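# Move the old blue thermal pad from cold plate to tray

## Task

Remove the used blue thermal pad from the cold plate and set it down inside the tray. The cold plate must stay resting on the table the whole time and must never be lifted.

## Robot and tools

Robot: two seven-joint arms, left_arm and right_arm, each ending in a two-finger gripper. Fingers point along the gripper's +z axis and close along its y axis. end_effector_position is the spot between the pads when they are shut. Fingertips reach about 33 mm past it at pad gaps up to 40 mm, and only about 9 mm past it when fully open. Fingers can fold. Grip with the outer quarter of the pads, near the tips, for a firm hold. Parts held nearer the palm may be held loosely, slip, or be crushed. A fingertip pushed tip-first into a surface folds easily unless the fingers are fully closed, so the arm may travel past the surface with little sign of contact.

Frames: the scene frame has its origin at table-top height, midway between the nominal arm bases, with +z up, +x out over the table, and left_arm on the +y side. Image left and right do not match these names. Every hand pose, target and wrist-camera pose is in that arm's own base frame. Calibrated bases in the scene frame: left_arm at (+0.059, +0.459, +0.022) m, quat_wxyz (+1.000, 0, 0, +0.019); right_arm at (-0.025, -0.330, +0.022) m, quat_wxyz (+1.000, 0, 0, -0.011). In both base frames up is +z. Fixed cameras and the table use the scene frame. Reported hand positions can be off by a few centimetres, more at long reach.

Row format, shared by execute_actions and move: one flat list of 20 numbers covering both arms, even if only one moves. The first 10 are left_arm x, y, z (metres), qw, qx, qy, qz (w first), then left gripper position, force_limit and speed. The next 10 are the same for the right arm. The position is an absolute target in that arm's base frame, not an offset. The last three numbers of each half lie in [-1, 1].

Gripper numbers: position +1 is fully open (140 mm). The pads touch near -0.8, and -1 closes until something blocks the fingers. force_limit sets the squeeze after a slow close at speed -1: about 14 N at -1, 19 N just below 0, 40 N at 0 and 58 N at +1. Faster closes squeeze harder, roughly 64 N at speed 0 and 116 N at speed +1 on a rigid part. speed sets the pad travel rate: about 30 mm/s at -1, 140 at 0 and 250 at +1. Both force_limit and speed start at +1. To grip, send -1 and wait until object_status reads 2. Its codes: 0 moving, 1 blocked while opening, 2 blocked while closing, 3 reached the target or pads met (a thin item may still be held). Status updates 0.2 to 1.7 s after contact. To squeeze harder, raise force_limit and nudge position between -1 and -0.98. To loosen, open and close again slowly. position_measured is in counts: 3 is fully open, 75 is about 100 mm, 139 is 60 mm, 200 is 20 mm, and 230 is pads touching. To leave a gripper unchanged, resend its last three numbers. A 0 is a real command.

execute_actions(actions, cameras): actions is a list of actions. Each action is a table of 1 to 15 rows, one row per 1/30 s step, and the last row repeats until 15 steps are done. The call is rejected for both arms if any target lies more than 0.6 m from the gripper's current spot along any gripper axis. To hold an arm still, resend the exact pose from the last result taken before it started resting, plus its gripper numbers. Keep resending the same quaternion to hold orientation. An empty list returns state and images only.

move(target, speed, blend, blocking, cameras): target is one 20-number row or up to 15 rows. Each arm follows a straight line to its absolute pose, with no 0.6 m limit. speed is in m/s, 0.002 to 2, default 0.25, given as one number or one per target. Turning is capped at twice that in rad/s and at 2.5 rad/s. blend, in metres, rounds the corners between listed targets. Moves take at least 0.5 s and stop after 10 s. They do not avoid obstacles or the other arm. Faster moves lag, overshoot and hit harder, and aiming past a contact presses harder. Gripper changes in the first row go out at the start. Changes in later rows go out when that row is reached and everything is at rest. blocking=false returns after about 0.5 s while the motion continues, and a new move takes over from the running one. The result adds a 'move:' line with the outcome: done (at rest within 3 mm and 2 degrees), off_target, moving, held or fault. It also names any limits: paced means the pose was clipped, held means steps were blocked. Neither done nor off_target tells you about contact.

wait(seconds 0 to 10) lets the scene run with the last commands. stop brakes a running move; the fingers keep going. zoom_image(camera, region=[x0, y0, x1, y1]) enlarges part of the latest image, at most 504x504 pixels. clear_fault(arm) clears a torque or force fault that a result has already reported.

Cameras, each 672x504: cam_head_left, cam_head_right, cam_high, cam_low, cam_left_wrist, cam_right_wrist. Calibration gives K and T_world_to_cam for each. Fixed cameras may have drifted by up to about 2.3 degrees or 9 mm.

Results list each hand's pose, its Hand target (where the arm was really sent, which may fall short of your command), Tool commands, joint positions, velocities ('within noise' means at rest), torques, external torque estimates, Flange force in gripper axes (held weight included) and some per-step positions. Each control step clips the commanded orientation to within 32 degrees of the current one. Large wrist turns can swing the elbow.

Avoid the following. Contact torque at a joint limit (waist 35, shoulder 35, upper arm roll 32, elbow 30, forearm roll 12, wrist pitch 12, wrist roll 12 N m) or a 40 N net outside force, held weight included, stops the arm until clear_fault. Running past a joint range or joint overspeed also faults. After a force fault, let go of anything pinning the arm before moving it. Arm-to-arm contact, including one gripper closing on the other's fingers, can fail the task. Do not drop items, release moving items, slam, push hard or twist strongly. Do not squeeze a part hard while it still rests on something. Nothing may leave the table. Loose items may be nudged now and then. Motors heat when holding loads, reaching far or straining, and may brake for 30 to 60 s. Between replies the simulation keeps running. finished_scene(scene) ends the scene for good, so call it only once the pad sits in the tray and stays there.

Each tool is called as a command line: name --argument value for each argument, lists and objects as JSON in quotes; but a table of rows of numbers goes row by row, as --pt "numbers of a row", without its own name.

## Session

execute_actions --actions '[]'

Scene clock: 0.00 s.
left_arm: end_effector_position=(+0.7592, -0.3314, +0.2683) position_measured=3 object_status=3 end_effector_quat_wxyz=(+0.491, -0.217, +0.795, -0.283) | right_arm: end_effector_position=(+0.5207, +0.3950, +0.1625) position_measured=3 object_status=3 end_effector_quat_wxyz=(+0.061, -0.624, +0.778, -0.049)
Joint positions: left_arm=[-0.414 0.365 0.004 -1.795 2.558 2.88 -1.849] | right_arm=[0.742 0.271 -0.06 -1.899 -0.11 2.288 0.971]
Joint velocities: within noise
Joint torques (N m): no reading
External joint torques (N m): no reading
Flange force (N): no reading
Hand target: left_arm +0.7592, -0.3314, +0.2683; +0.491, -0.217, +0.795, -0.283 | right_arm +0.5207, +0.3950, +0.1625; +0.061, -0.624, +0.778, -0.049
Tool commands: left_gripper/position=+1.0 left_gripper/force_limit=+1.0 left_gripper/speed=+1.0 right_gripper/position=+1.0 right_gripper/force_limit=+1.0 right_gripper/speed=+1.0

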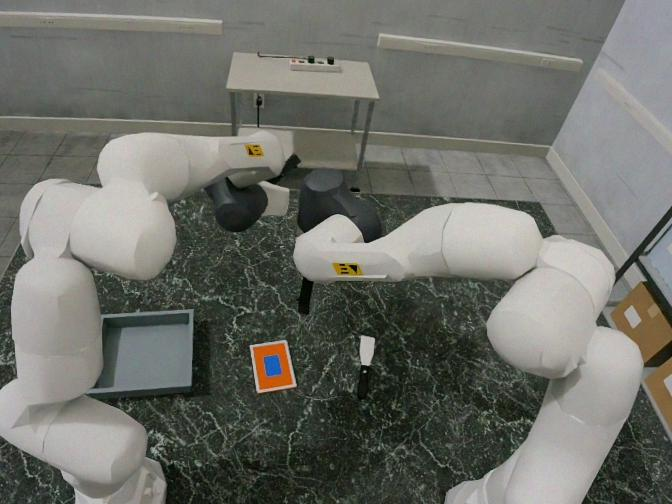

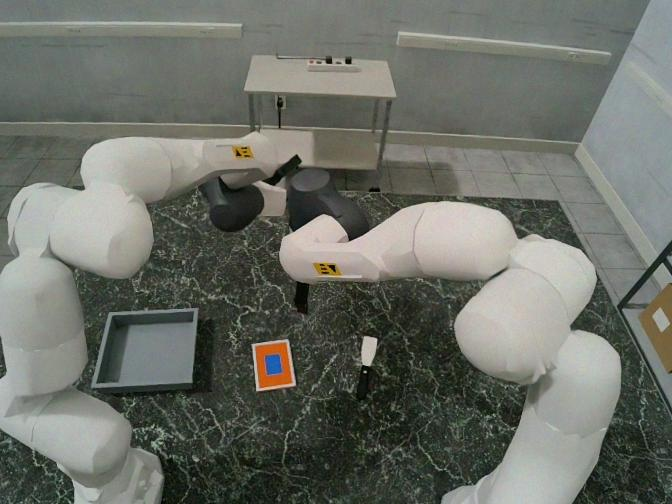

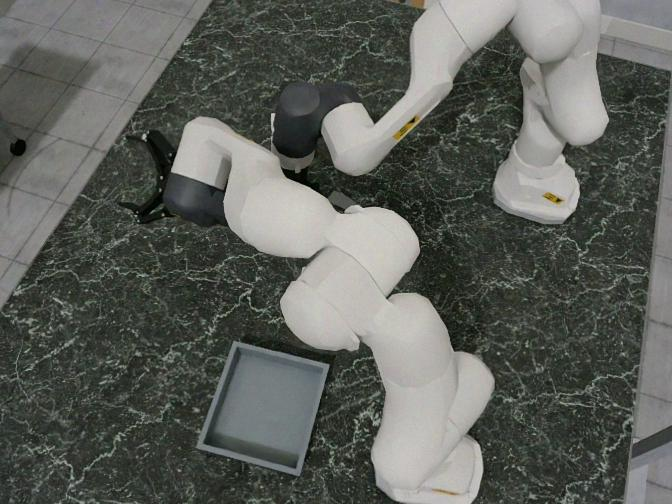

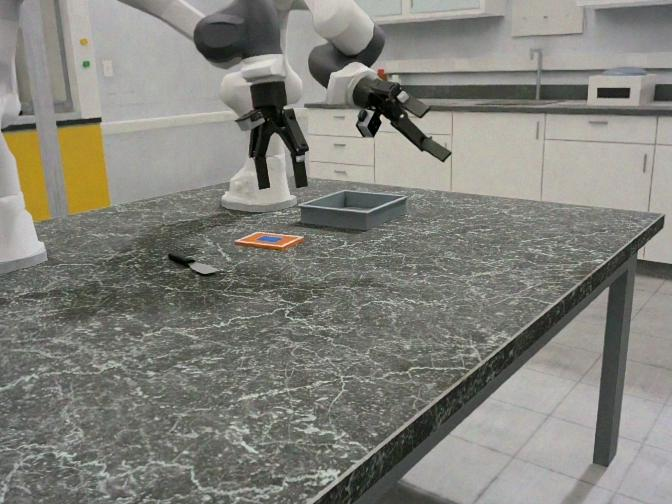

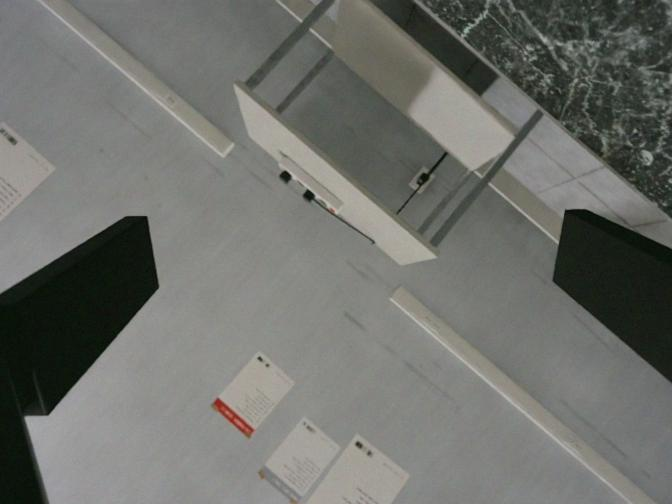

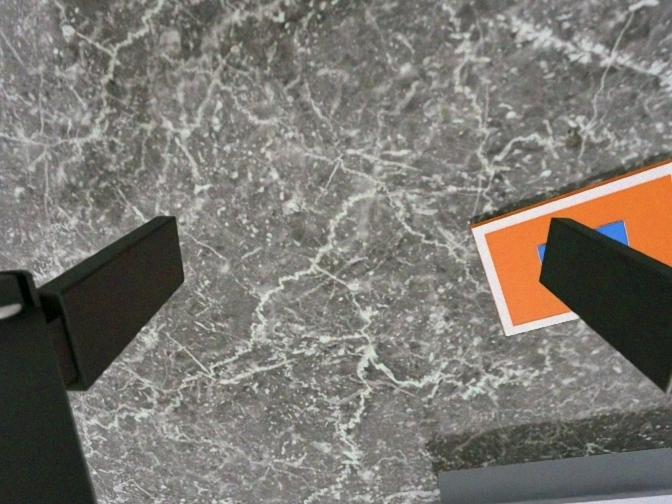

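zoom_image --camera "cam_head_right" --region '[230, 320, 400, 410]'

zoom_image --camera "cam_low" --region '[150, 210, 320, 290]'

zoom_image --camera "cam_right_wrist" --region '[450, 150, 672, 350]'

Scaled by 2.965 from the camera's 672x504 image, which has a finer 960x720 frame.

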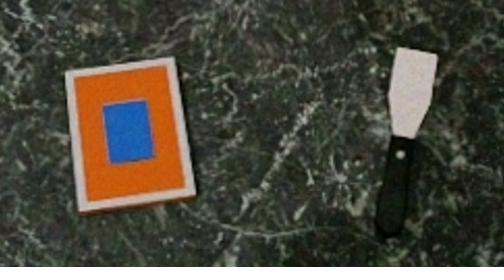

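Scaled by 2.965 from the camera's 672x504 image, which has a finer 960x720 frame.

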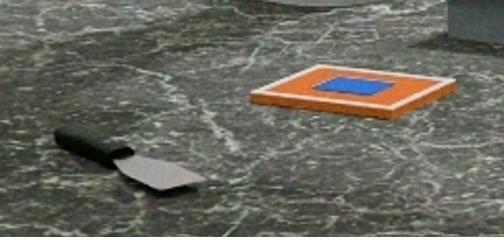

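Scaled by 2.270 from the camera's 672x504 image, which has a finer 960x720 frame.

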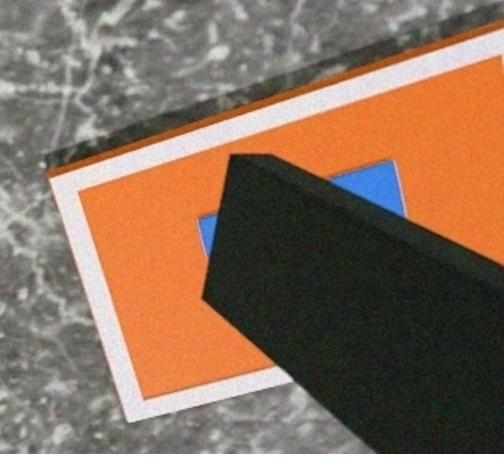

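move --pt "0.7592 -0.3314 0.2683 0.491 -0.217 0.795 -0.283 1 1 1 0.47 0.05 0.25 0.061 -0.624 0.778 -0.049 1 1 1" --pt "0.34 -0.337 0.30 0 0 1 0 1 1 1 0.47 0.05 0.25 0.061 -0.624 0.778 -0.049 1 1 1"

Scene clock: 43.27 s.
left_arm: end_effector_position=(+0.3411, -0.3383, +0.3005) position_measured=3 object_status=3 end_effector_quat_wxyz=(+0.002, +0.002, +1.000, -0.003) | right_arm: end_effector_position=(+0.4713, +0.0504, +0.2503) position_measured=3 object_status=3 end_effector_quat_wxyz=(+0.063, -0.622, +0.779, -0.049)
Joint positions: left_arm=[-1.407 0.408 0.871 -1.464 2.826 4.55 -2.093] | right_arm=[0.527 -0.413 -0.382 -2.434 -0.215 2.197 0.5]
Joint velocities: left_arm=[0 0.001 -0.001 0.001 0.001 0.001 -0.005] | right_arm=[within noise]
Joint torques (N m): left_arm=[-0.25 -34.23 7.93 18.85 -1.07 2.8 -0.16] | right_arm=[0.8 -18.32 3.1 24.07 0.36 2.73 -0.23]
External joint torques (N m): left_arm=[-0.11 -1.26 0.37 0.15 -0.13 0.19 -0.16] | right_arm=[0.8 -1.98 -0.81 -0.14 -0.29 -0.13 -0.21]
Flange force (N): left_arm=[3.6 2.7 -0.9] | right_arm=[3.4 4.8 -2.5]
Hand target: left_arm +0.3400, -0.3370, +0.3000; +0.000, +0.000, +1.000, +0.000 | right_arm +0.4700, +0.0500, +0.2500; +0.061, -0.624, +0.778, -0.049
Off the commanded pose: left_arm 0.002 m, 0 deg | right_arm 0.001 m, 0 deg.
move: done
camera_calibration:
cam_left_wrist: T_world_to_cam=[[0.0264997, 0.999327, 0.0253658, 0.328954], [0.933446, -0.0338175, 0.357122, -0.436074], [0.357739, 0.0142139, -0.933713, 0.30446], [0, 0, 0, 1]] pos_world=[0.289417, -0.347807, 0.431666]
cam_right_wrist: T_world_to_cam=[[-0.960352, 0.228018, -0.160413, 0.491846], [0.156565, 0.917187, 0.36641, -0.205344], [0.230677, 0.326767, -0.916521, 0.2439], [0, 0, 0, 1]] pos_world=[0.448233, -0.00350946, 0.377678]

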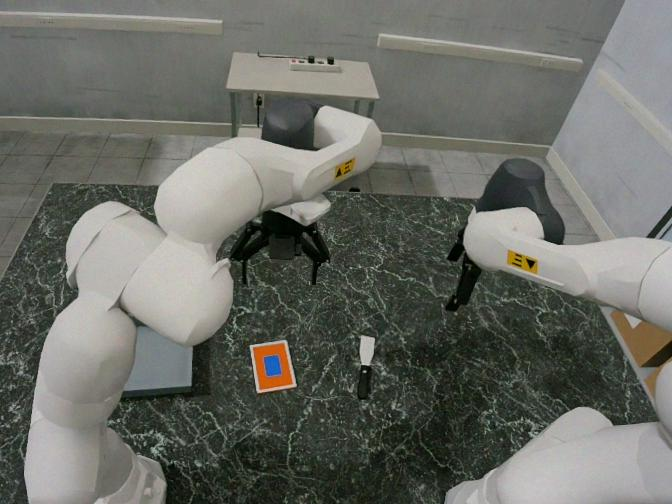

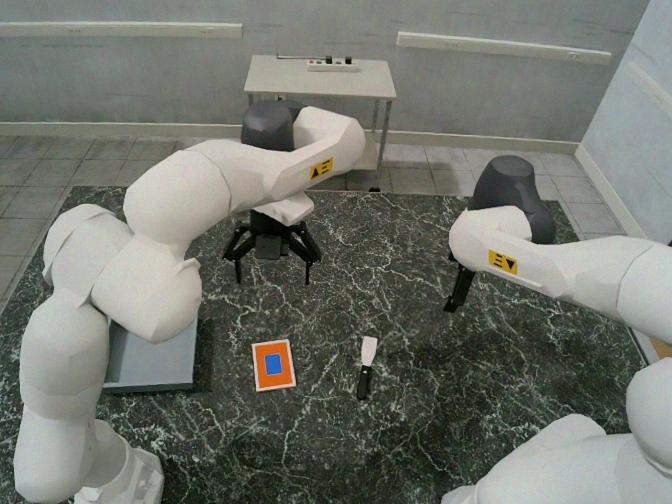

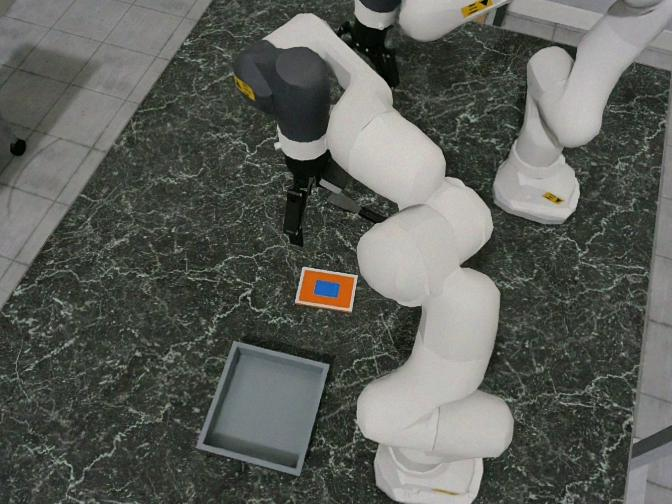

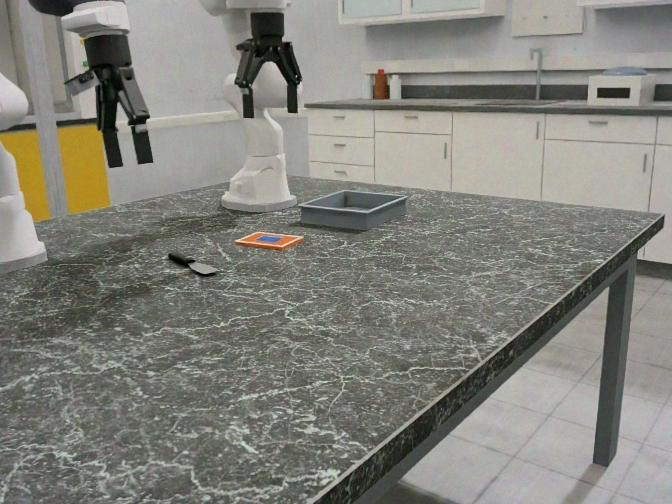

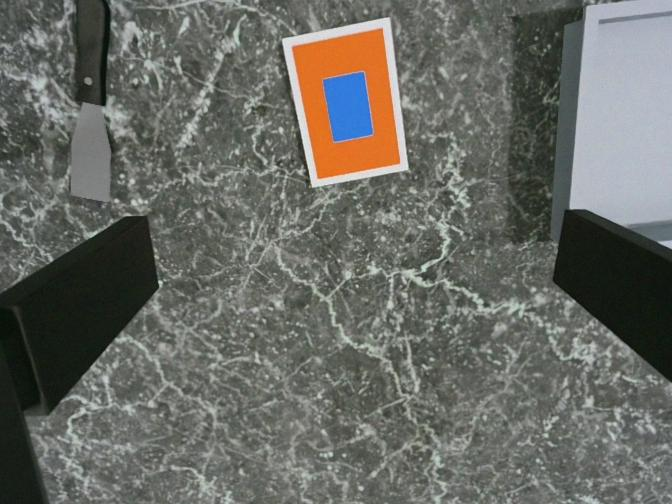

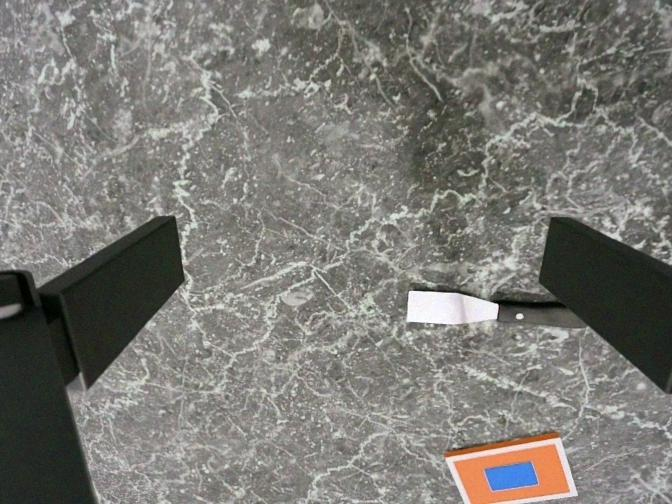

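zoom_image --camera "cam_left_wrist" --region '[280, 10, 420, 190]'

zoom_image --camera "cam_low" --region '[225, 225, 315, 255]'

Scaled by 2.800 from the camera's 672x504 image, which has a finer 960x720 frame.

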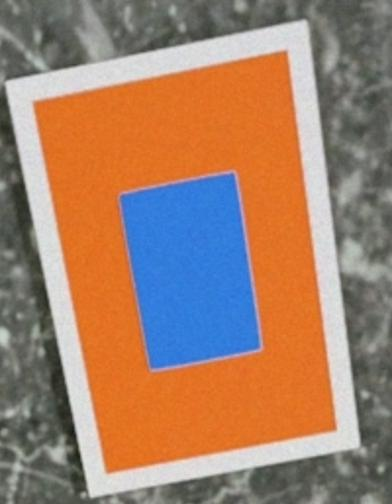

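Scaled by 5.600 from the camera's 672x504 image, which has a finer 960x720 frame.

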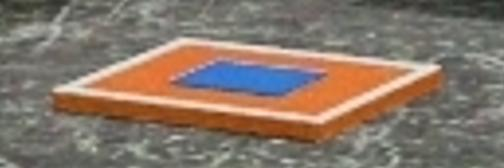

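move --target '[0.26,-0.33,0.17,0,-0.0785,0.9969,0,1,1,0,0.47,0.05,0.25,0.061,-0.624,0.778,-0.049,1,1,1]' --cameras '["cam_left_wrist","cam_low"]'

zoom_image --camera "cam_left_wrist" --region '[200, 20, 520, 300]'

Scene clock: 71.47 s.
left_arm: end_effector_position=(+0.2601, -0.3285, +0.1706) position_measured=3 object_status=3 end_effector_quat_wxyz=(+0.000, -0.075, +0.997, +0.002) | right_arm: end_effector_position=(+0.4712, +0.0504, +0.2503) position_measured=3 object_status=3 end_effector_quat_wxyz=(+0.063, -0.622, +0.779, -0.049)
Joint positions: left_arm=[-1.772 0.321 1.032 -1.967 2.824 4.174 -2.315] | right_arm=[0.527 -0.413 -0.382 -2.434 -0.215 2.196 0.5]
Joint velocities: left_arm=[-0.001 0 -0.001 -0.001 0.001 -0.001 -0.005] | right_arm=[within noise]
Joint torques (N m): left_arm=[-0.17 -26.02 7.61 18.24 -1.39 2.37 -0.19] | right_arm=[0.85 -18.19 3.04 24.11 0.38 2.77 -0.22]
External joint torques (N m): left_arm=[-0.17 -1.68 0.41 0.12 -0.61 -0.24 -0.19] | right_arm=[0.82 -1.88 -0.88 -0.1 -0.26 -0.1 -0.21]
Flange force (N): left_arm=[3.7 4.8 -1.8] | right_arm=[3.2 4.3 -2.3]
Hand target: left_arm +0.2600, -0.3300, +0.1700; +0.000, -0.078, +0.997, +0.000 | right_arm +0.4700, +0.0500, +0.2500; +0.061, -0.624, +0.778, -0.049
Off the commanded pose: left_arm 0.002 m, 0 deg | right_arm 0.001 m, 0 deg.
move: done
camera_calibration:
cam_left_wrist: T_world_to_cam=[[-0.127655, 0.991189, 0.0353331, 0.360349], [0.929208, 0.107064, 0.35371, -0.265856], [0.34681, 0.0779847, -0.934688, 0.235949], [0, 0, 0, 1]] pos_world=[0.211207, -0.347111, 0.301842]
Images, in order (width x height): cam_low 672x504, cam_left_wrist 672x504.

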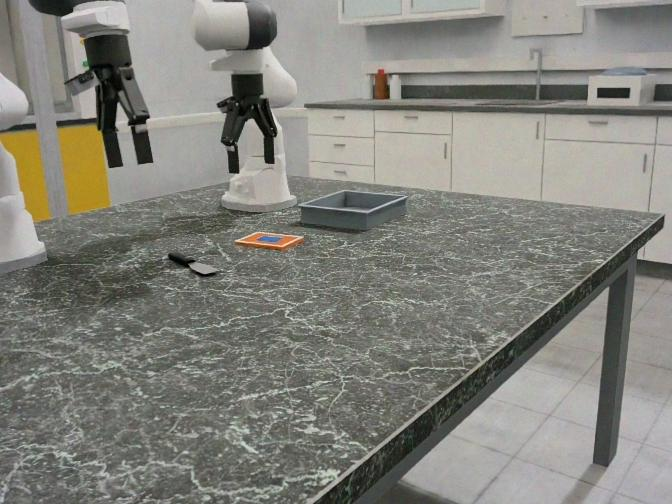

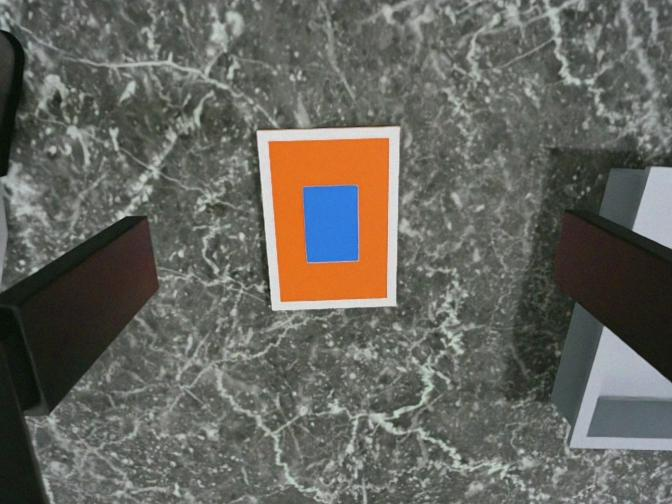

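Scaled by 1.575 from the camera's 672x504 image, which has a finer 960x720 frame.

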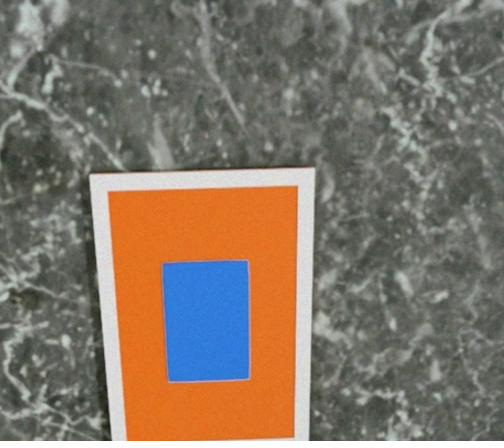

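move --pt "0.350 -0.320 0.08 0 -0.0785 0.9969 0 -1 -1 0 0.47 0.05 0.25 0.061 -0.624 0.778 -0.049 1 1 1" --pt "0.350 -0.320 0.045 0 -0.0785 0.9969 0 -1 -1 0 0.47 0.05 0.25 0.061 -0.624 0.778 -0.049 1 1 1" --cameras '["cam_left_wrist","cam_low"]'

zoom_image --camera "cam_low" --region '[220, 180, 320, 260]'

Scene clock: 80.90 s.
left_arm: end_effector_position=(+0.3481, -0.3197, +0.0444) position_measured=233 object_status=3 end_effector_quat_wxyz=(-0.002, -0.082, +0.997, +0.001) | right_arm: end_effector_position=(+0.4712, +0.0504, +0.2503) position_measured=3 object_status=3 end_effector_quat_wxyz=(+0.063, -0.622, +0.779, -0.049)
Joint positions: left_arm=[-1.282 0.622 0.734 -1.851 2.609 4.022 -2.023] | right_arm=[0.527 -0.413 -0.382 -2.434 -0.215 2.196 0.5]
Joint velocities: left_arm=[0.001 0 -0.001 0.001 0 -0.001 0.005] | right_arm=[within noise]
Joint torques (N m): left_arm=[0.75 -39.97 9.48 16.55 -0.78 2.41 0.09] | right_arm=[0.85 -18.16 3.09 24.14 0.36 2.77 -0.24]
External joint torques (N m): left_arm=[0.74 -2.41 -0.69 0.56 -0.08 -0.23 0.09] | right_arm=[0.87 -1.71 -0.81 -0.18 -0.28 -0.11 -0.23]
Flange force (N): left_arm=[0.6 3.5 -1.5] | right_arm=[3.0 4.1 -2.0]
Hand target: left_arm +0.3500, -0.3200, +0.0450; +0.000, -0.079, +0.997, +0.000 | right_arm +0.4700, +0.0500, +0.2500; +0.061, -0.624, +0.778, -0.049
Off the commanded pose: left_arm 0.002 m, 1 deg | right_arm 0.001 m, 0 deg.
move: done
camera_calibration:
cam_left_wrist: T_world_to_cam=[[-0.141757, 0.989336, 0.0334548, 0.371714], [0.929, 0.121288, 0.349641, -0.299067], [0.341855, 0.0806434, -0.936286, 0.089514], [0, 0, 0, 1]] pos_world=[0.299926, -0.338696, 0.175941]
Images, in order (width x height): cam_low 672x504, cam_left_wrist 672x504.

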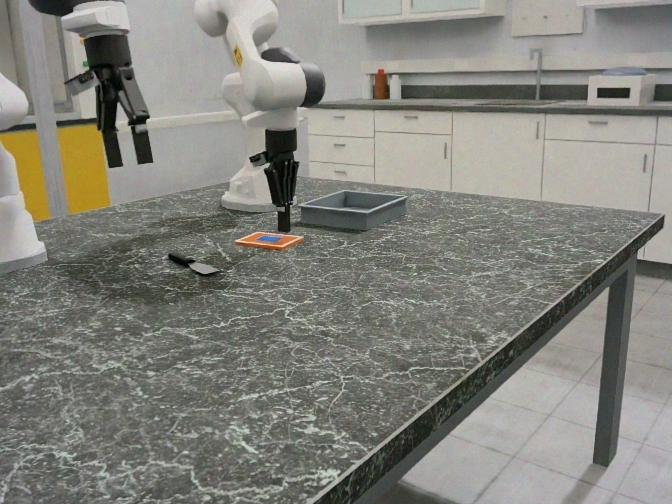

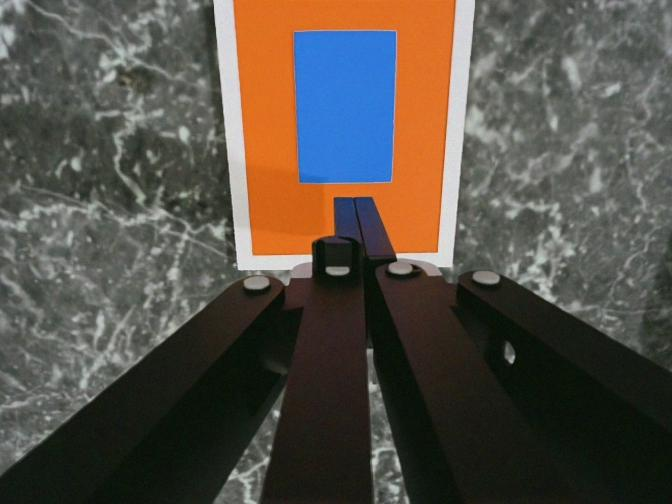

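Scaled by 5.040 from the camera's 672x504 image, which has a finer 960x720 frame.

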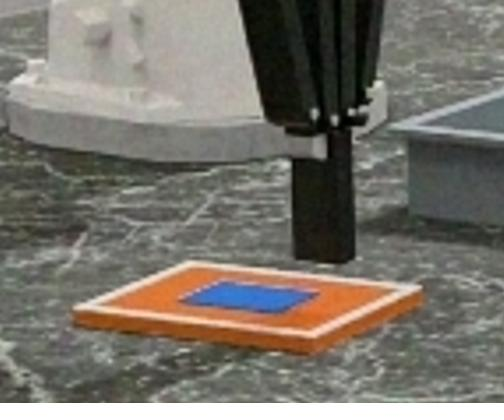

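move --target '[0.350,-0.320,0.025,0,-0.0785,0.9969,0,-1,-1,0,0.47,0.05,0.25,0.061,-0.624,0.778,-0.049,1,1,1]' --cameras '["cam_left_wrist","cam_low"]' --speed 0.03

zoom_image --camera "cam_low" --region '[220, 180, 320, 260]'

Scene clock: 87.80 s.
left_arm: end_effector_position=(+0.3492, -0.3195, +0.0261) position_measured=233 object_status=3 end_effector_quat_wxyz=(-0.001, -0.079, +0.997, +0.001) | right_arm: end_effector_position=(+0.4712, +0.0504, +0.2503) position_measured=3 object_status=3 end_effector_quat_wxyz=(+0.063, -0.622, +0.779, -0.049)
Joint positions: left_arm=[-1.252 0.645 0.698 -1.855 2.599 3.986 -2.009] | right_arm=[0.527 -0.413 -0.382 -2.434 -0.215 2.196 0.5]
Joint velocities: left_arm=[-0.001 0.001 -0.001 -0.001 -0.002 -0.004 0.002] | right_arm=[within noise]
Joint torques (N m): left_arm=[0.54 -39.88 9.63 16.01 -0.81 2.43 0.17] | right_arm=[0.87 -18.21 2.99 24.11 0.36 2.77 -0.24]
External joint torques (N m): left_arm=[0.39 -1.54 -0.52 0.35 -0.15 -0.2 0.17] | right_arm=[0.87 -1.75 -0.93 -0.26 -0.28 -0.12 -0.22]
Flange force (N): left_arm=[0.5 2.5 -0.7] | right_arm=[3.3 4.3 -1.9]
Hand target: left_arm +0.3500, -0.3200, +0.0250; +0.000, -0.079, +0.997, +0.000 | right_arm +0.4700, +0.0500, +0.2500; +0.061, -0.624, +0.778, -0.049
Off the commanded pose: left_arm 0.001 m, 0 deg | right_arm 0.001 m, 0 deg.
move: done
camera_calibration:
cam_left_wrist: T_world_to_cam=[[-0.13636, 0.9901, 0.033274, 0.370694], [0.928715, 0.116071, 0.352159, -0.295276], [0.34481, 0.0789224, -0.935349, 0.0703427], [0, 0, 0, 1]] pos_world=[0.30052, -0.338303, 0.157444]
Images, in order (width x height): cam_low 672x504, cam_left_wrist 672x504.

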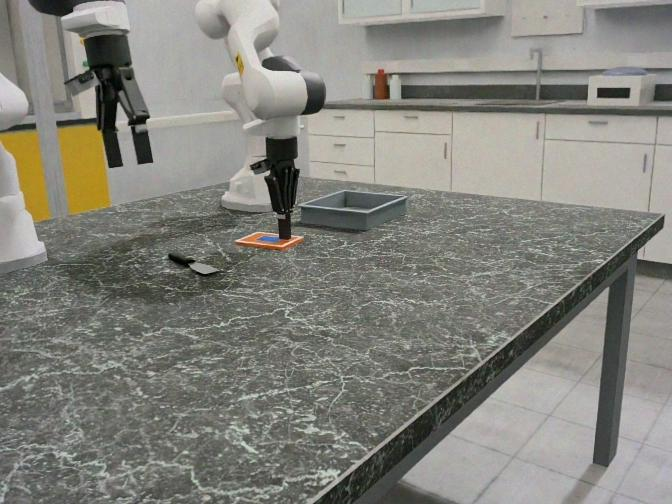

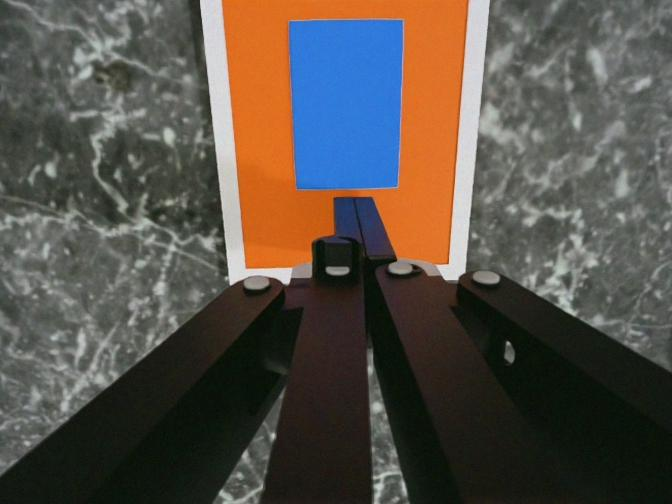

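Scaled by 5.040 from the camera's 672x504 image, which has a finer 960x720 frame.

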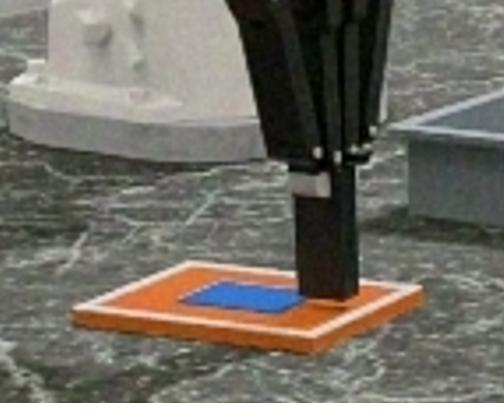

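move --target '[0.350,-0.320,0.020,0,-0.0785,0.9969,0,-1,-1,0,0.47,0.05,0.25,0.061,-0.624,0.778,-0.049,1,1,1]' --cameras '["cam_left_wrist"]' --speed 0.02

move --target '[0.350,-0.320,0.016,0,-0.0785,0.9969,0,-1,-1,0,0.47,0.05,0.25,0.061,-0.624,0.778,-0.049,1,1,1]' --cameras '["cam_left_wrist"]' --speed 0.02

Scene clock: 92.97 s.
left_arm: end_effector_position=(+0.3494, -0.3198, +0.0214) position_measured=233 object_status=3 end_effector_quat_wxyz=(-0.001, -0.079, +0.997, +0.001) | right_arm: end_effector_position=(+0.4712, +0.0504, +0.2502) position_measured=3 object_status=3 end_effector_quat_wxyz=(+0.063, -0.622, +0.779, -0.049)
Joint positions: left_arm=[-1.242 0.65 0.685 -1.855 2.599 3.976 -2.008] | right_arm=[0.527 -0.413 -0.382 -2.434 -0.215 2.196 0.5]
Joint velocities: left_arm=[0 0.001 -0.002 0 -0.001 -0.003 0] | right_arm=[within noise]
Joint torques (N m): left_arm=[0.76 -39.73 9.34 15.79 -0.87 2.34 0.14] | right_arm=[0.82 -18.19 3.06 24.16 0.37 2.79 -0.24]
External joint torques (N m): left_arm=[0.73 -1.03 -0.64 0.13 -0.19 -0.29 0.13] | right_arm=[0.84 -1.77 -0.82 -0.1 -0.27 -0.09 -0.23]
Flange force (N): left_arm=[-0.4 2.4 0.8] | right_arm=[3.0 4.0 -2.1]
Hand target: left_arm +0.3500, -0.3200, +0.0200; +0.000, -0.079, +0.997, +0.000 | right_arm +0.4700, +0.0500, +0.2500; +0.061, -0.624, +0.778, -0.049
Off the commanded pose: left_arm 0.002 m, 0 deg | right_arm 0.001 m, 0 deg.
move: done
camera_calibration:
cam_left_wrist: T_world_to_cam=[[-0.135161, 0.990291, 0.0324796, 0.370804], [0.928667, 0.115186, 0.352576, -0.294143], [0.345411, 0.0778173, -0.935219, 0.0653135], [0, 0, 0, 1]] pos_world=[0.300719, -0.338406, 0.152746]
Images, in order (width x height): cam_left_wrist 672x504.

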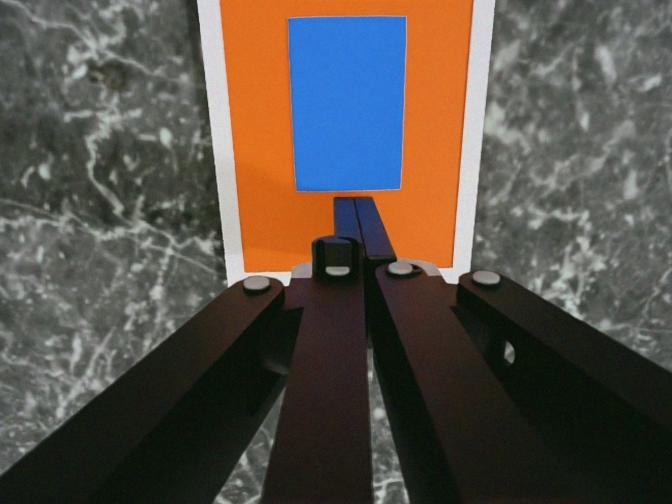

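Scene clock: 93.67 s.
left_arm: end_effector_position=(+0.3495, -0.3199, +0.0209) position_measured=233 object_status=3 end_effector_quat_wxyz=(-0.002, -0.079, +0.997, +0.000) | right_arm: end_effector_position=(+0.4712, +0.0504, +0.2502) position_measured=3 object_status=3 end_effector_quat_wxyz=(+0.063, -0.622, +0.779, -0.049)
Joint positions: left_arm=[-1.235 0.649 0.679 -1.855 2.599 3.975 -2.007] | right_arm=[0.527 -0.413 -0.382 -2.434 -0.215 2.196 0.5]
Joint velocities: left_arm=[0.005 -0.001 -0.005 0.001 0 0 -0.001] | right_arm=[within noise]
Joint torques (N m): left_arm=[0.28 -36.02 6.68 14.55 -1.28 0.63 0.24] | right_arm=[0.73 -18.12 3.05 24.13 0.37 2.79 -0.25]
External joint torques (N m): left_arm=[0.22 2.59 -3.17 -1.06 -0.6 -2 0.24] | right_arm=[0.72 -1.75 -0.85 -0.11 -0.27 -0.08 -0.23]
Flange force (N): left_arm=[-0.7 0.7 12.6] | right_arm=[3.2 4.0 -2.1]
Hand target: left_arm +0.3500, -0.3200, +0.0161; +0.000, -0.079, +0.997, +0.000 | right_arm +0.4700, +0.0500, +0.2500; +0.061, -0.624, +0.778, -0.049
Off the commanded pose: left_arm 0.005 m, 0 deg | right_arm 0.001 m, 0 deg.
move: off_target (left_arm)
camera_calibration:
cam_left_wrist: T_world_to_cam=[[-0.13661, 0.990154, 0.0305308, 0.371362], [0.92923, 0.117401, 0.350354, -0.293478], [0.34332, 0.0762319, -0.93612, 0.0650181], [0, 0, 0, 1]] pos_world=[0.301118, -0.338207, 0.152348]
Images, in order (width x height): cam_left_wrist 672x504.

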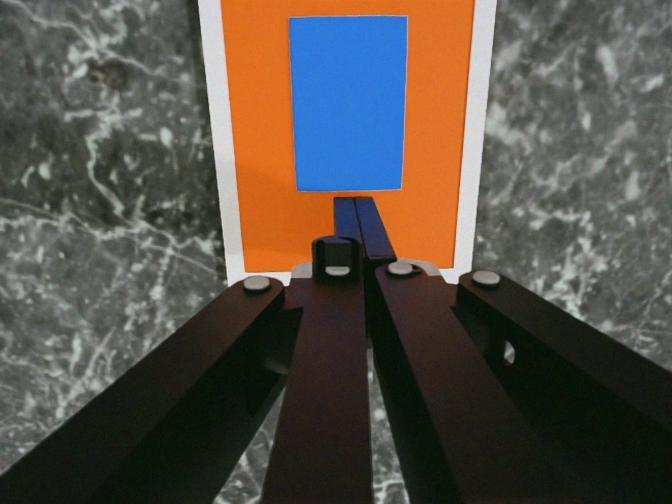

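move --pt "0.349 -0.320 0.05 0 -0.0785 0.9969 0 -1 -1 0 0.47 0.05 0.25 0.061 -0.624 0.778 -0.049 1 1 1" --pt "0.3025 -0.3285 0.06 0 -0.0785 0.9969 0 -0.15 -1 -1 0.47 0.05 0.25 0.061 -0.624 0.778 -0.049 1 1 1" --pt "0.3025 -0.3285 0.026 0 -0.0785 0.9969 0 -0.15 -1 -1 0.47 0.05 0.25 0.061 -0.624 0.778 -0.049 1 1 1" --cameras '["cam_left_wrist","cam_low"]' --speed 0.08

zoom_image --camera "cam_low" --region '[220, 180, 320, 260]'

Scene clock: 108.53 s.
left_arm: end_effector_position=(+0.3013, -0.3274, +0.0264) position_measured=148 object_status=3 end_effector_quat_wxyz=(-0.001, -0.080, +0.997, +0.002) | right_arm: end_effector_position=(+0.4712, +0.0504, +0.2502) position_measured=3 object_status=3 end_effector_quat_wxyz=(+0.063, -0.622, +0.779, -0.049)
Joint positions: left_arm=[-1.386 0.577 0.732 -1.976 2.606 3.936 -2.076] | right_arm=[0.527 -0.413 -0.382 -2.434 -0.215 2.196 0.5]
Joint velocities: left_arm=[0.002 0.001 -0.002 0 0 -0.004 0.004] | right_arm=[within noise]
Joint torques (N m): left_arm=[0.8 -36.95 9.02 15.65 -0.79 2.46 0.13] | right_arm=[0.75 -18.19 3.05 24.14 0.37 2.79 -0.25]
External joint torques (N m): left_arm=[0.89 -1.6 -0.34 0.33 -0.14 -0.18 0.13] | right_arm=[0.67 -1.82 -0.94 -0.1 -0.28 -0.09 -0.24]
Flange force (N): left_arm=[-0.9 2.7 -0.3] | right_arm=[3.4 4.1 -2.1]
Hand target: left_arm +0.3025, -0.3285, +0.0260; +0.000, -0.079, +0.997, +0.000 | right_arm +0.4700, +0.0500, +0.2500; +0.061, -0.624, +0.778, -0.049
Off the commanded pose: left_arm 0.002 m, 0 deg | right_arm 0.001 m, 0 deg.
move: done
camera_calibration:
cam_left_wrist: T_world_to_cam=[[-0.13762, 0.989872, 0.0348382, 0.372188], [0.928901, 0.116775, 0.351434, -0.24983], [0.343807, 0.0807258, -0.935564, 0.0886181], [0, 0, 0, 1]] pos_world=[0.252821, -0.346399, 0.157741]
Images, in order (width x height): cam_low 672x504, cam_left_wrist 672x504.

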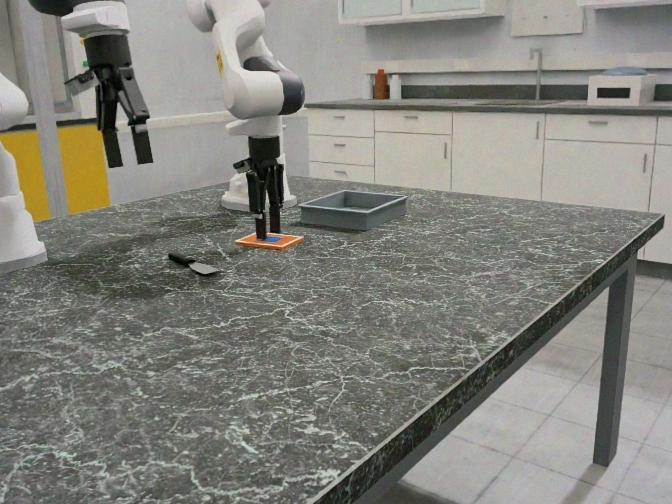

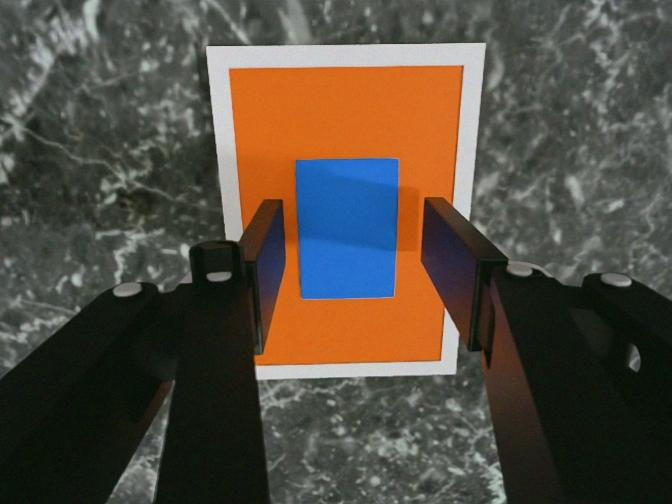

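Scaled by 5.040 from the camera's 672x504 image, which has a finer 960x720 frame.

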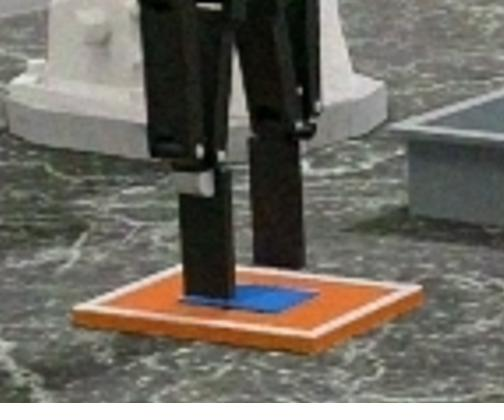

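move --pt "0.3035 -0.3295 0.0212 0 -0.0785 0.9969 0 -0.15 -1 -1 0.47 0.05 0.25 0.061 -0.624 0.778 -0.049 1 1 1" --pt "0.3035 -0.3295 0.0212 0 -0.0785 0.9969 0 -1 -1 -1 0.47 0.05 0.25 0.061 -0.624 0.778 -0.049 1 1 1" --cameras '["cam_left_wrist","cam_low"]' --speed 0.02

zoom_image --camera "cam_low" --region '[220, 180, 320, 260]'

Scene clock: 115.83 s.
left_arm: end_effector_position=(+0.3032, -0.3304, +0.0227) position_measured=230 object_status=3 end_effector_quat_wxyz=(+0.000, -0.078, +0.997, +0.000) | right_arm: end_effector_position=(+0.4711, +0.0504, +0.2502) position_measured=3 object_status=3 end_effector_quat_wxyz=(+0.063, -0.622, +0.779, -0.049)
Joint positions: left_arm=[-1.371 0.584 0.715 -1.968 2.605 3.928 -2.073] | right_arm=[0.527 -0.413 -0.382 -2.434 -0.215 2.196 0.5]
Joint velocities: within noise
Joint torques (N m): left_arm=[0.92 -36.83 8.7 14.86 -0.61 2.47 0.04] | right_arm=[0.8 -18.15 3.07 24.13 0.37 2.8 -0.22]
External joint torques (N m): left_arm=[0.82 -0.93 -0.71 -0.48 0.05 -0.15 0.04] | right_arm=[0.78 -1.78 -0.87 -0.18 -0.27 -0.09 -0.2]
Flange force (N): left_arm=[0.3 3.9 1.0] | right_arm=[3.2 4.3 -2.0]
Hand target: left_arm +0.3035, -0.3295, +0.0212; +0.000, -0.079, +0.997, +0.000 | right_arm +0.4700, +0.0500, +0.2500; +0.061, -0.624, +0.778, -0.049
Off the commanded pose: left_arm 0.002 m, 0 deg | right_arm 0.001 m, 0 deg.
move: done
camera_calibration:
cam_left_wrist: T_world_to_cam=[[-0.133947, 0.99053, 0.0301493, 0.37473], [0.92842, 0.114793, 0.353354, -0.250531], [0.346547, 0.0753219, -0.935004, 0.0821639], [0, 0, 0, 1]] pos_world=[0.254318, -0.348611, 0.154052]
Images, in order (width x height): cam_low 672x504, cam_left_wrist 672x504.

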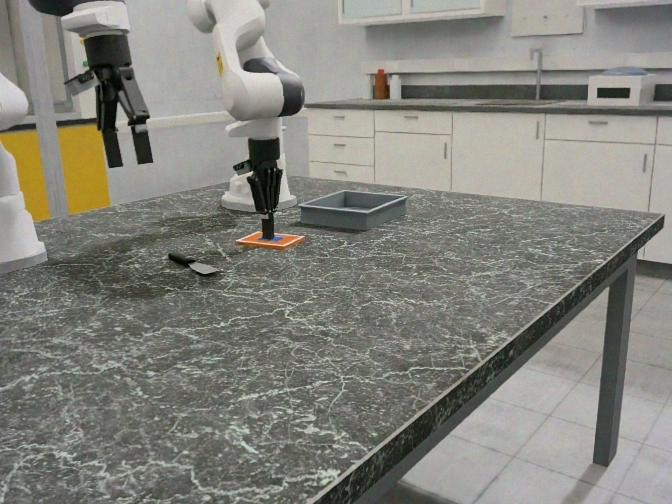

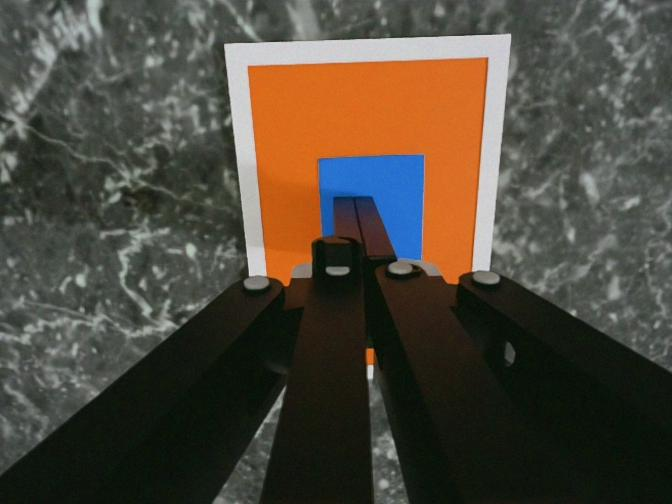

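Scaled by 5.040 from the camera's 672x504 image, which has a finer 960x720 frame.

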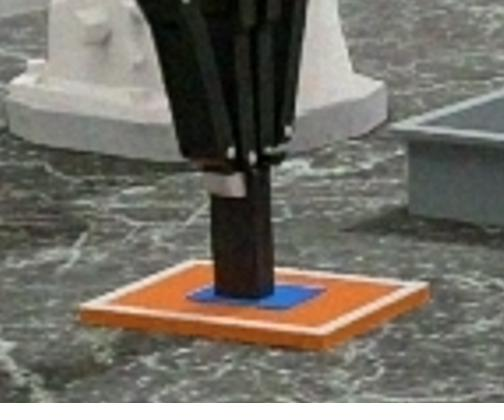

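move --pt "0.3032 -0.3304 0.05 0 -0.0785 0.9969 0 -1 -1 -1 0.47 0.05 0.25 0.061 -0.624 0.778 -0.049 1 1 1" --pt "0.306 -0.3235 0.05 0 -0.0785 0.9969 0 -0.15 -1 -1 0.47 0.05 0.25 0.061 -0.624 0.778 -0.049 1 1 1" --pt "0.306 -0.3235 0.0185 0 -0.0785 0.9969 0 -0.15 -1 -1 0.47 0.05 0.25 0.061 -0.624 0.778 -0.049 1 1 1" --cameras '["cam_left_wrist","cam_low"]' --speed 0.05

zoom_image --camera "cam_low" --region '[220, 180, 320, 260]'

Scene clock: 134.10 s.
left_arm: end_effector_position=(+0.3050, -0.3227, +0.0192) position_measured=148 object_status=3 end_effector_quat_wxyz=(-0.001, -0.080, +0.997, +0.001) | right_arm: end_effector_position=(+0.4711, +0.0504, +0.2502) position_measured=3 object_status=3 end_effector_quat_wxyz=(+0.063, -0.622, +0.779, -0.049)
Joint positions: left_arm=[-1.354 0.581 0.708 -1.981 2.607 3.918 -2.062] | right_arm=[0.527 -0.413 -0.382 -2.434 -0.215 2.196 0.5]
Joint velocities: left_arm=[0.001 0 -0.002 0 -0.001 -0.004 0.002] | right_arm=[within noise]
Joint torques (N m): left_arm=[0.57 -37.29 8.7 15.4 -0.78 2.43 0.09] | right_arm=[0.82 -18.14 3.08 24.19 0.37 2.78 -0.19]
External joint torques (N m): left_arm=[0.61 -1.7 -0.43 0.28 -0.15 -0.2 0.09] | right_arm=[0.87 -1.73 -0.77 -0.08 -0.28 -0.09 -0.17]
Flange force (N): left_arm=[0.2 3.1 -0.7] | right_arm=[2.8 4.0 -2.1]
Hand target: left_arm +0.3060, -0.3235, +0.0185; +0.000, -0.079, +0.997, +0.000 | right_arm +0.4700, +0.0500, +0.2500; +0.061, -0.624, +0.778, -0.049
Off the commanded pose: left_arm 0.001 m, 0 deg | right_arm 0.001 m, 0 deg.
move: done
camera_calibration:
cam_left_wrist: T_world_to_cam=[[-0.137321, 0.989945, 0.0339468, 0.368264], [0.928794, 0.116778, 0.351717, -0.251255], [0.344216, 0.0798278, -0.935491, 0.0799297], [0, 0, 0, 1]] pos_world=[0.256421, -0.3416, 0.150643]
Images, in order (width x height): cam_low 672x504, cam_left_wrist 672x504.

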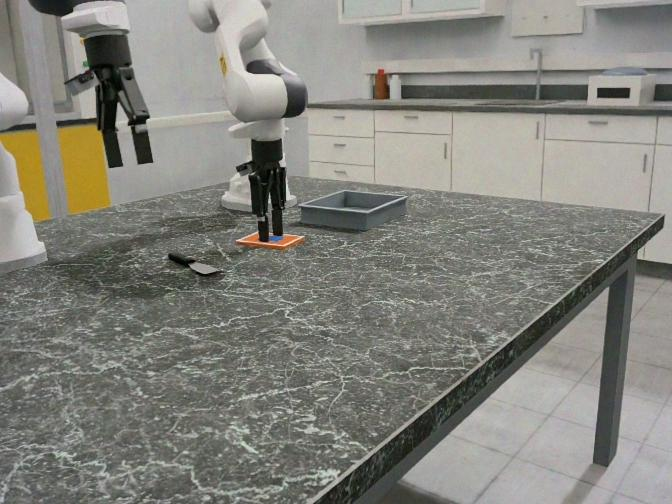

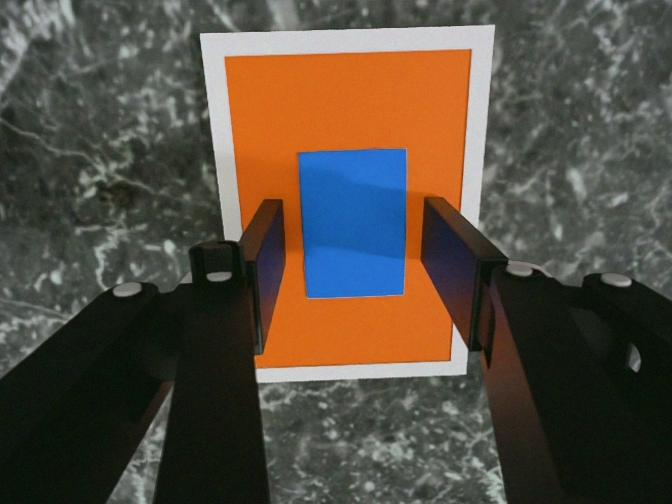

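Scaled by 5.040 from the camera's 672x504 image, which has a finer 960x720 frame.

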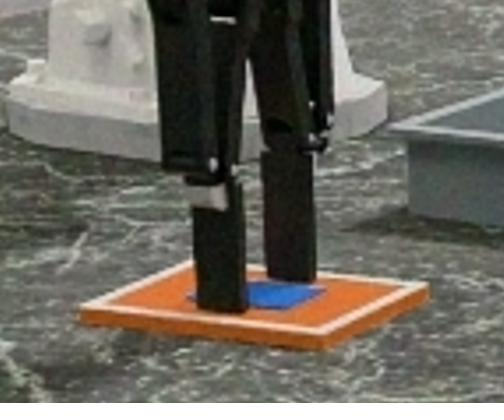

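move --pt "0.306 -0.3235 0.016 0 -0.0785 0.9969 0 -0.15 -1 -1 0.47 0.05 0.25 0.061 -0.624 0.778 -0.049 1 1 1" --pt "0.306 -0.3235 0.016 0 -0.0785 0.9969 0 -1 -1 -1 0.47 0.05 0.25 0.061 -0.624 0.778 -0.049 1 1 1" --cameras '["cam_left_wrist","cam_low"]' --speed 0.02

zoom_image --camera "cam_low" --region '[220, 180, 320, 260]'

Scene clock: 139.47 s.
left_arm: end_effector_position=(+0.3060, -0.3243, +0.0200) position_measured=179 object_status=0 end_effector_quat_wxyz=(-0.002, -0.080, +0.997, -0.001) | right_arm: end_effector_position=(+0.4711, +0.0504, +0.2502) position_measured=3 object_status=3 end_effector_quat_wxyz=(+0.063, -0.622, +0.779, -0.049)
Joint positions: left_arm=[-1.345 0.578 0.702 -1.978 2.606 3.918 -2.06] | right_arm=[0.527 -0.413 -0.382 -2.434 -0.215 2.196 0.5]
Joint velocities: within noise
Joint torques (N m): left_arm=[-0.16 -33.61 6.92 14.08 -1.71 0.88 0.11] | right_arm=[0.87 -18.12 3.12 24.11 0.36 2.78 -0.22]
External joint torques (N m): left_arm=[-0.31 2.17 -2.25 -1.11 -1.07 -1.75 0.11] | right_arm=[0.98 -1.84 -0.65 -0.07 -0.28 -0.07 -0.21]
Flange force (N): left_arm=[0.7 0.4 11.3] | right_arm=[2.7 4.3 -2.3]
Hand target: left_arm +0.3060, -0.3235, +0.0160; +0.000, -0.079, +0.997, +0.000 | right_arm +0.4700, +0.0500, +0.2500; +0.061, -0.624, +0.778, -0.049
Off the commanded pose: left_arm 0.004 m, 0 deg | right_arm 0.001 m, 0 deg.
move: off_target (left_arm)
camera_calibration:
cam_left_wrist: T_world_to_cam=[[-0.138399, 0.989975, 0.0281921, 0.370358], [0.929018, 0.119908, 0.350068, -0.251331], [0.343178, 0.0746399, -0.9363, 0.0790454], [0, 0, 0, 1]] pos_world=[0.257621, -0.342409, 0.151552]
Images, in order (width x height): cam_low 672x504, cam_left_wrist 672x504.

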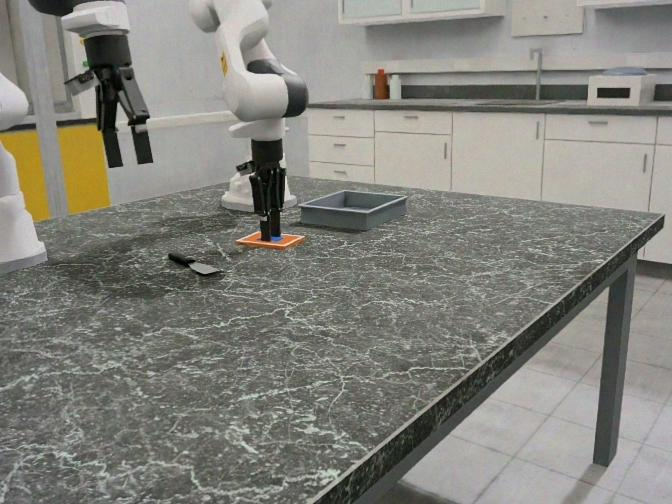

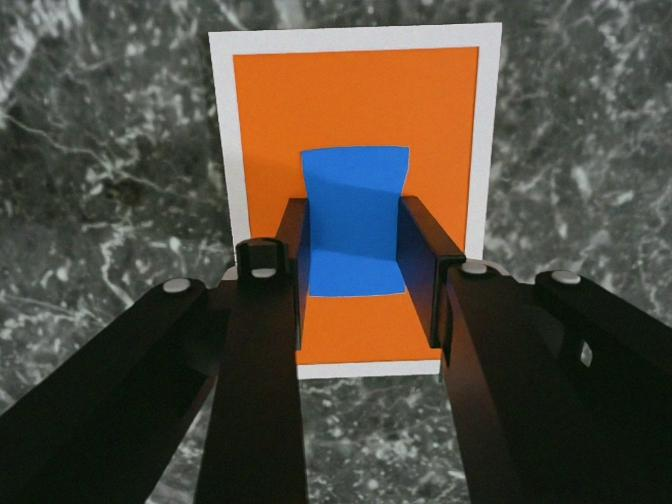

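Scaled by 5.040 from the camera's 672x504 image, which has a finer 960x720 frame.

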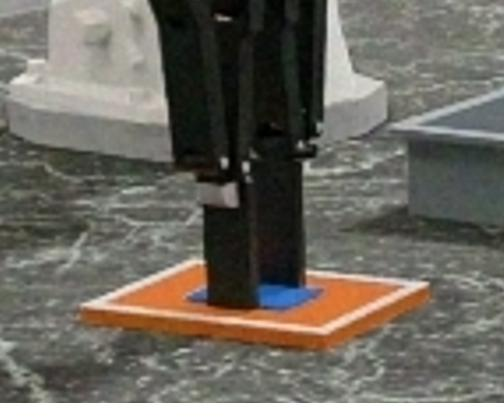

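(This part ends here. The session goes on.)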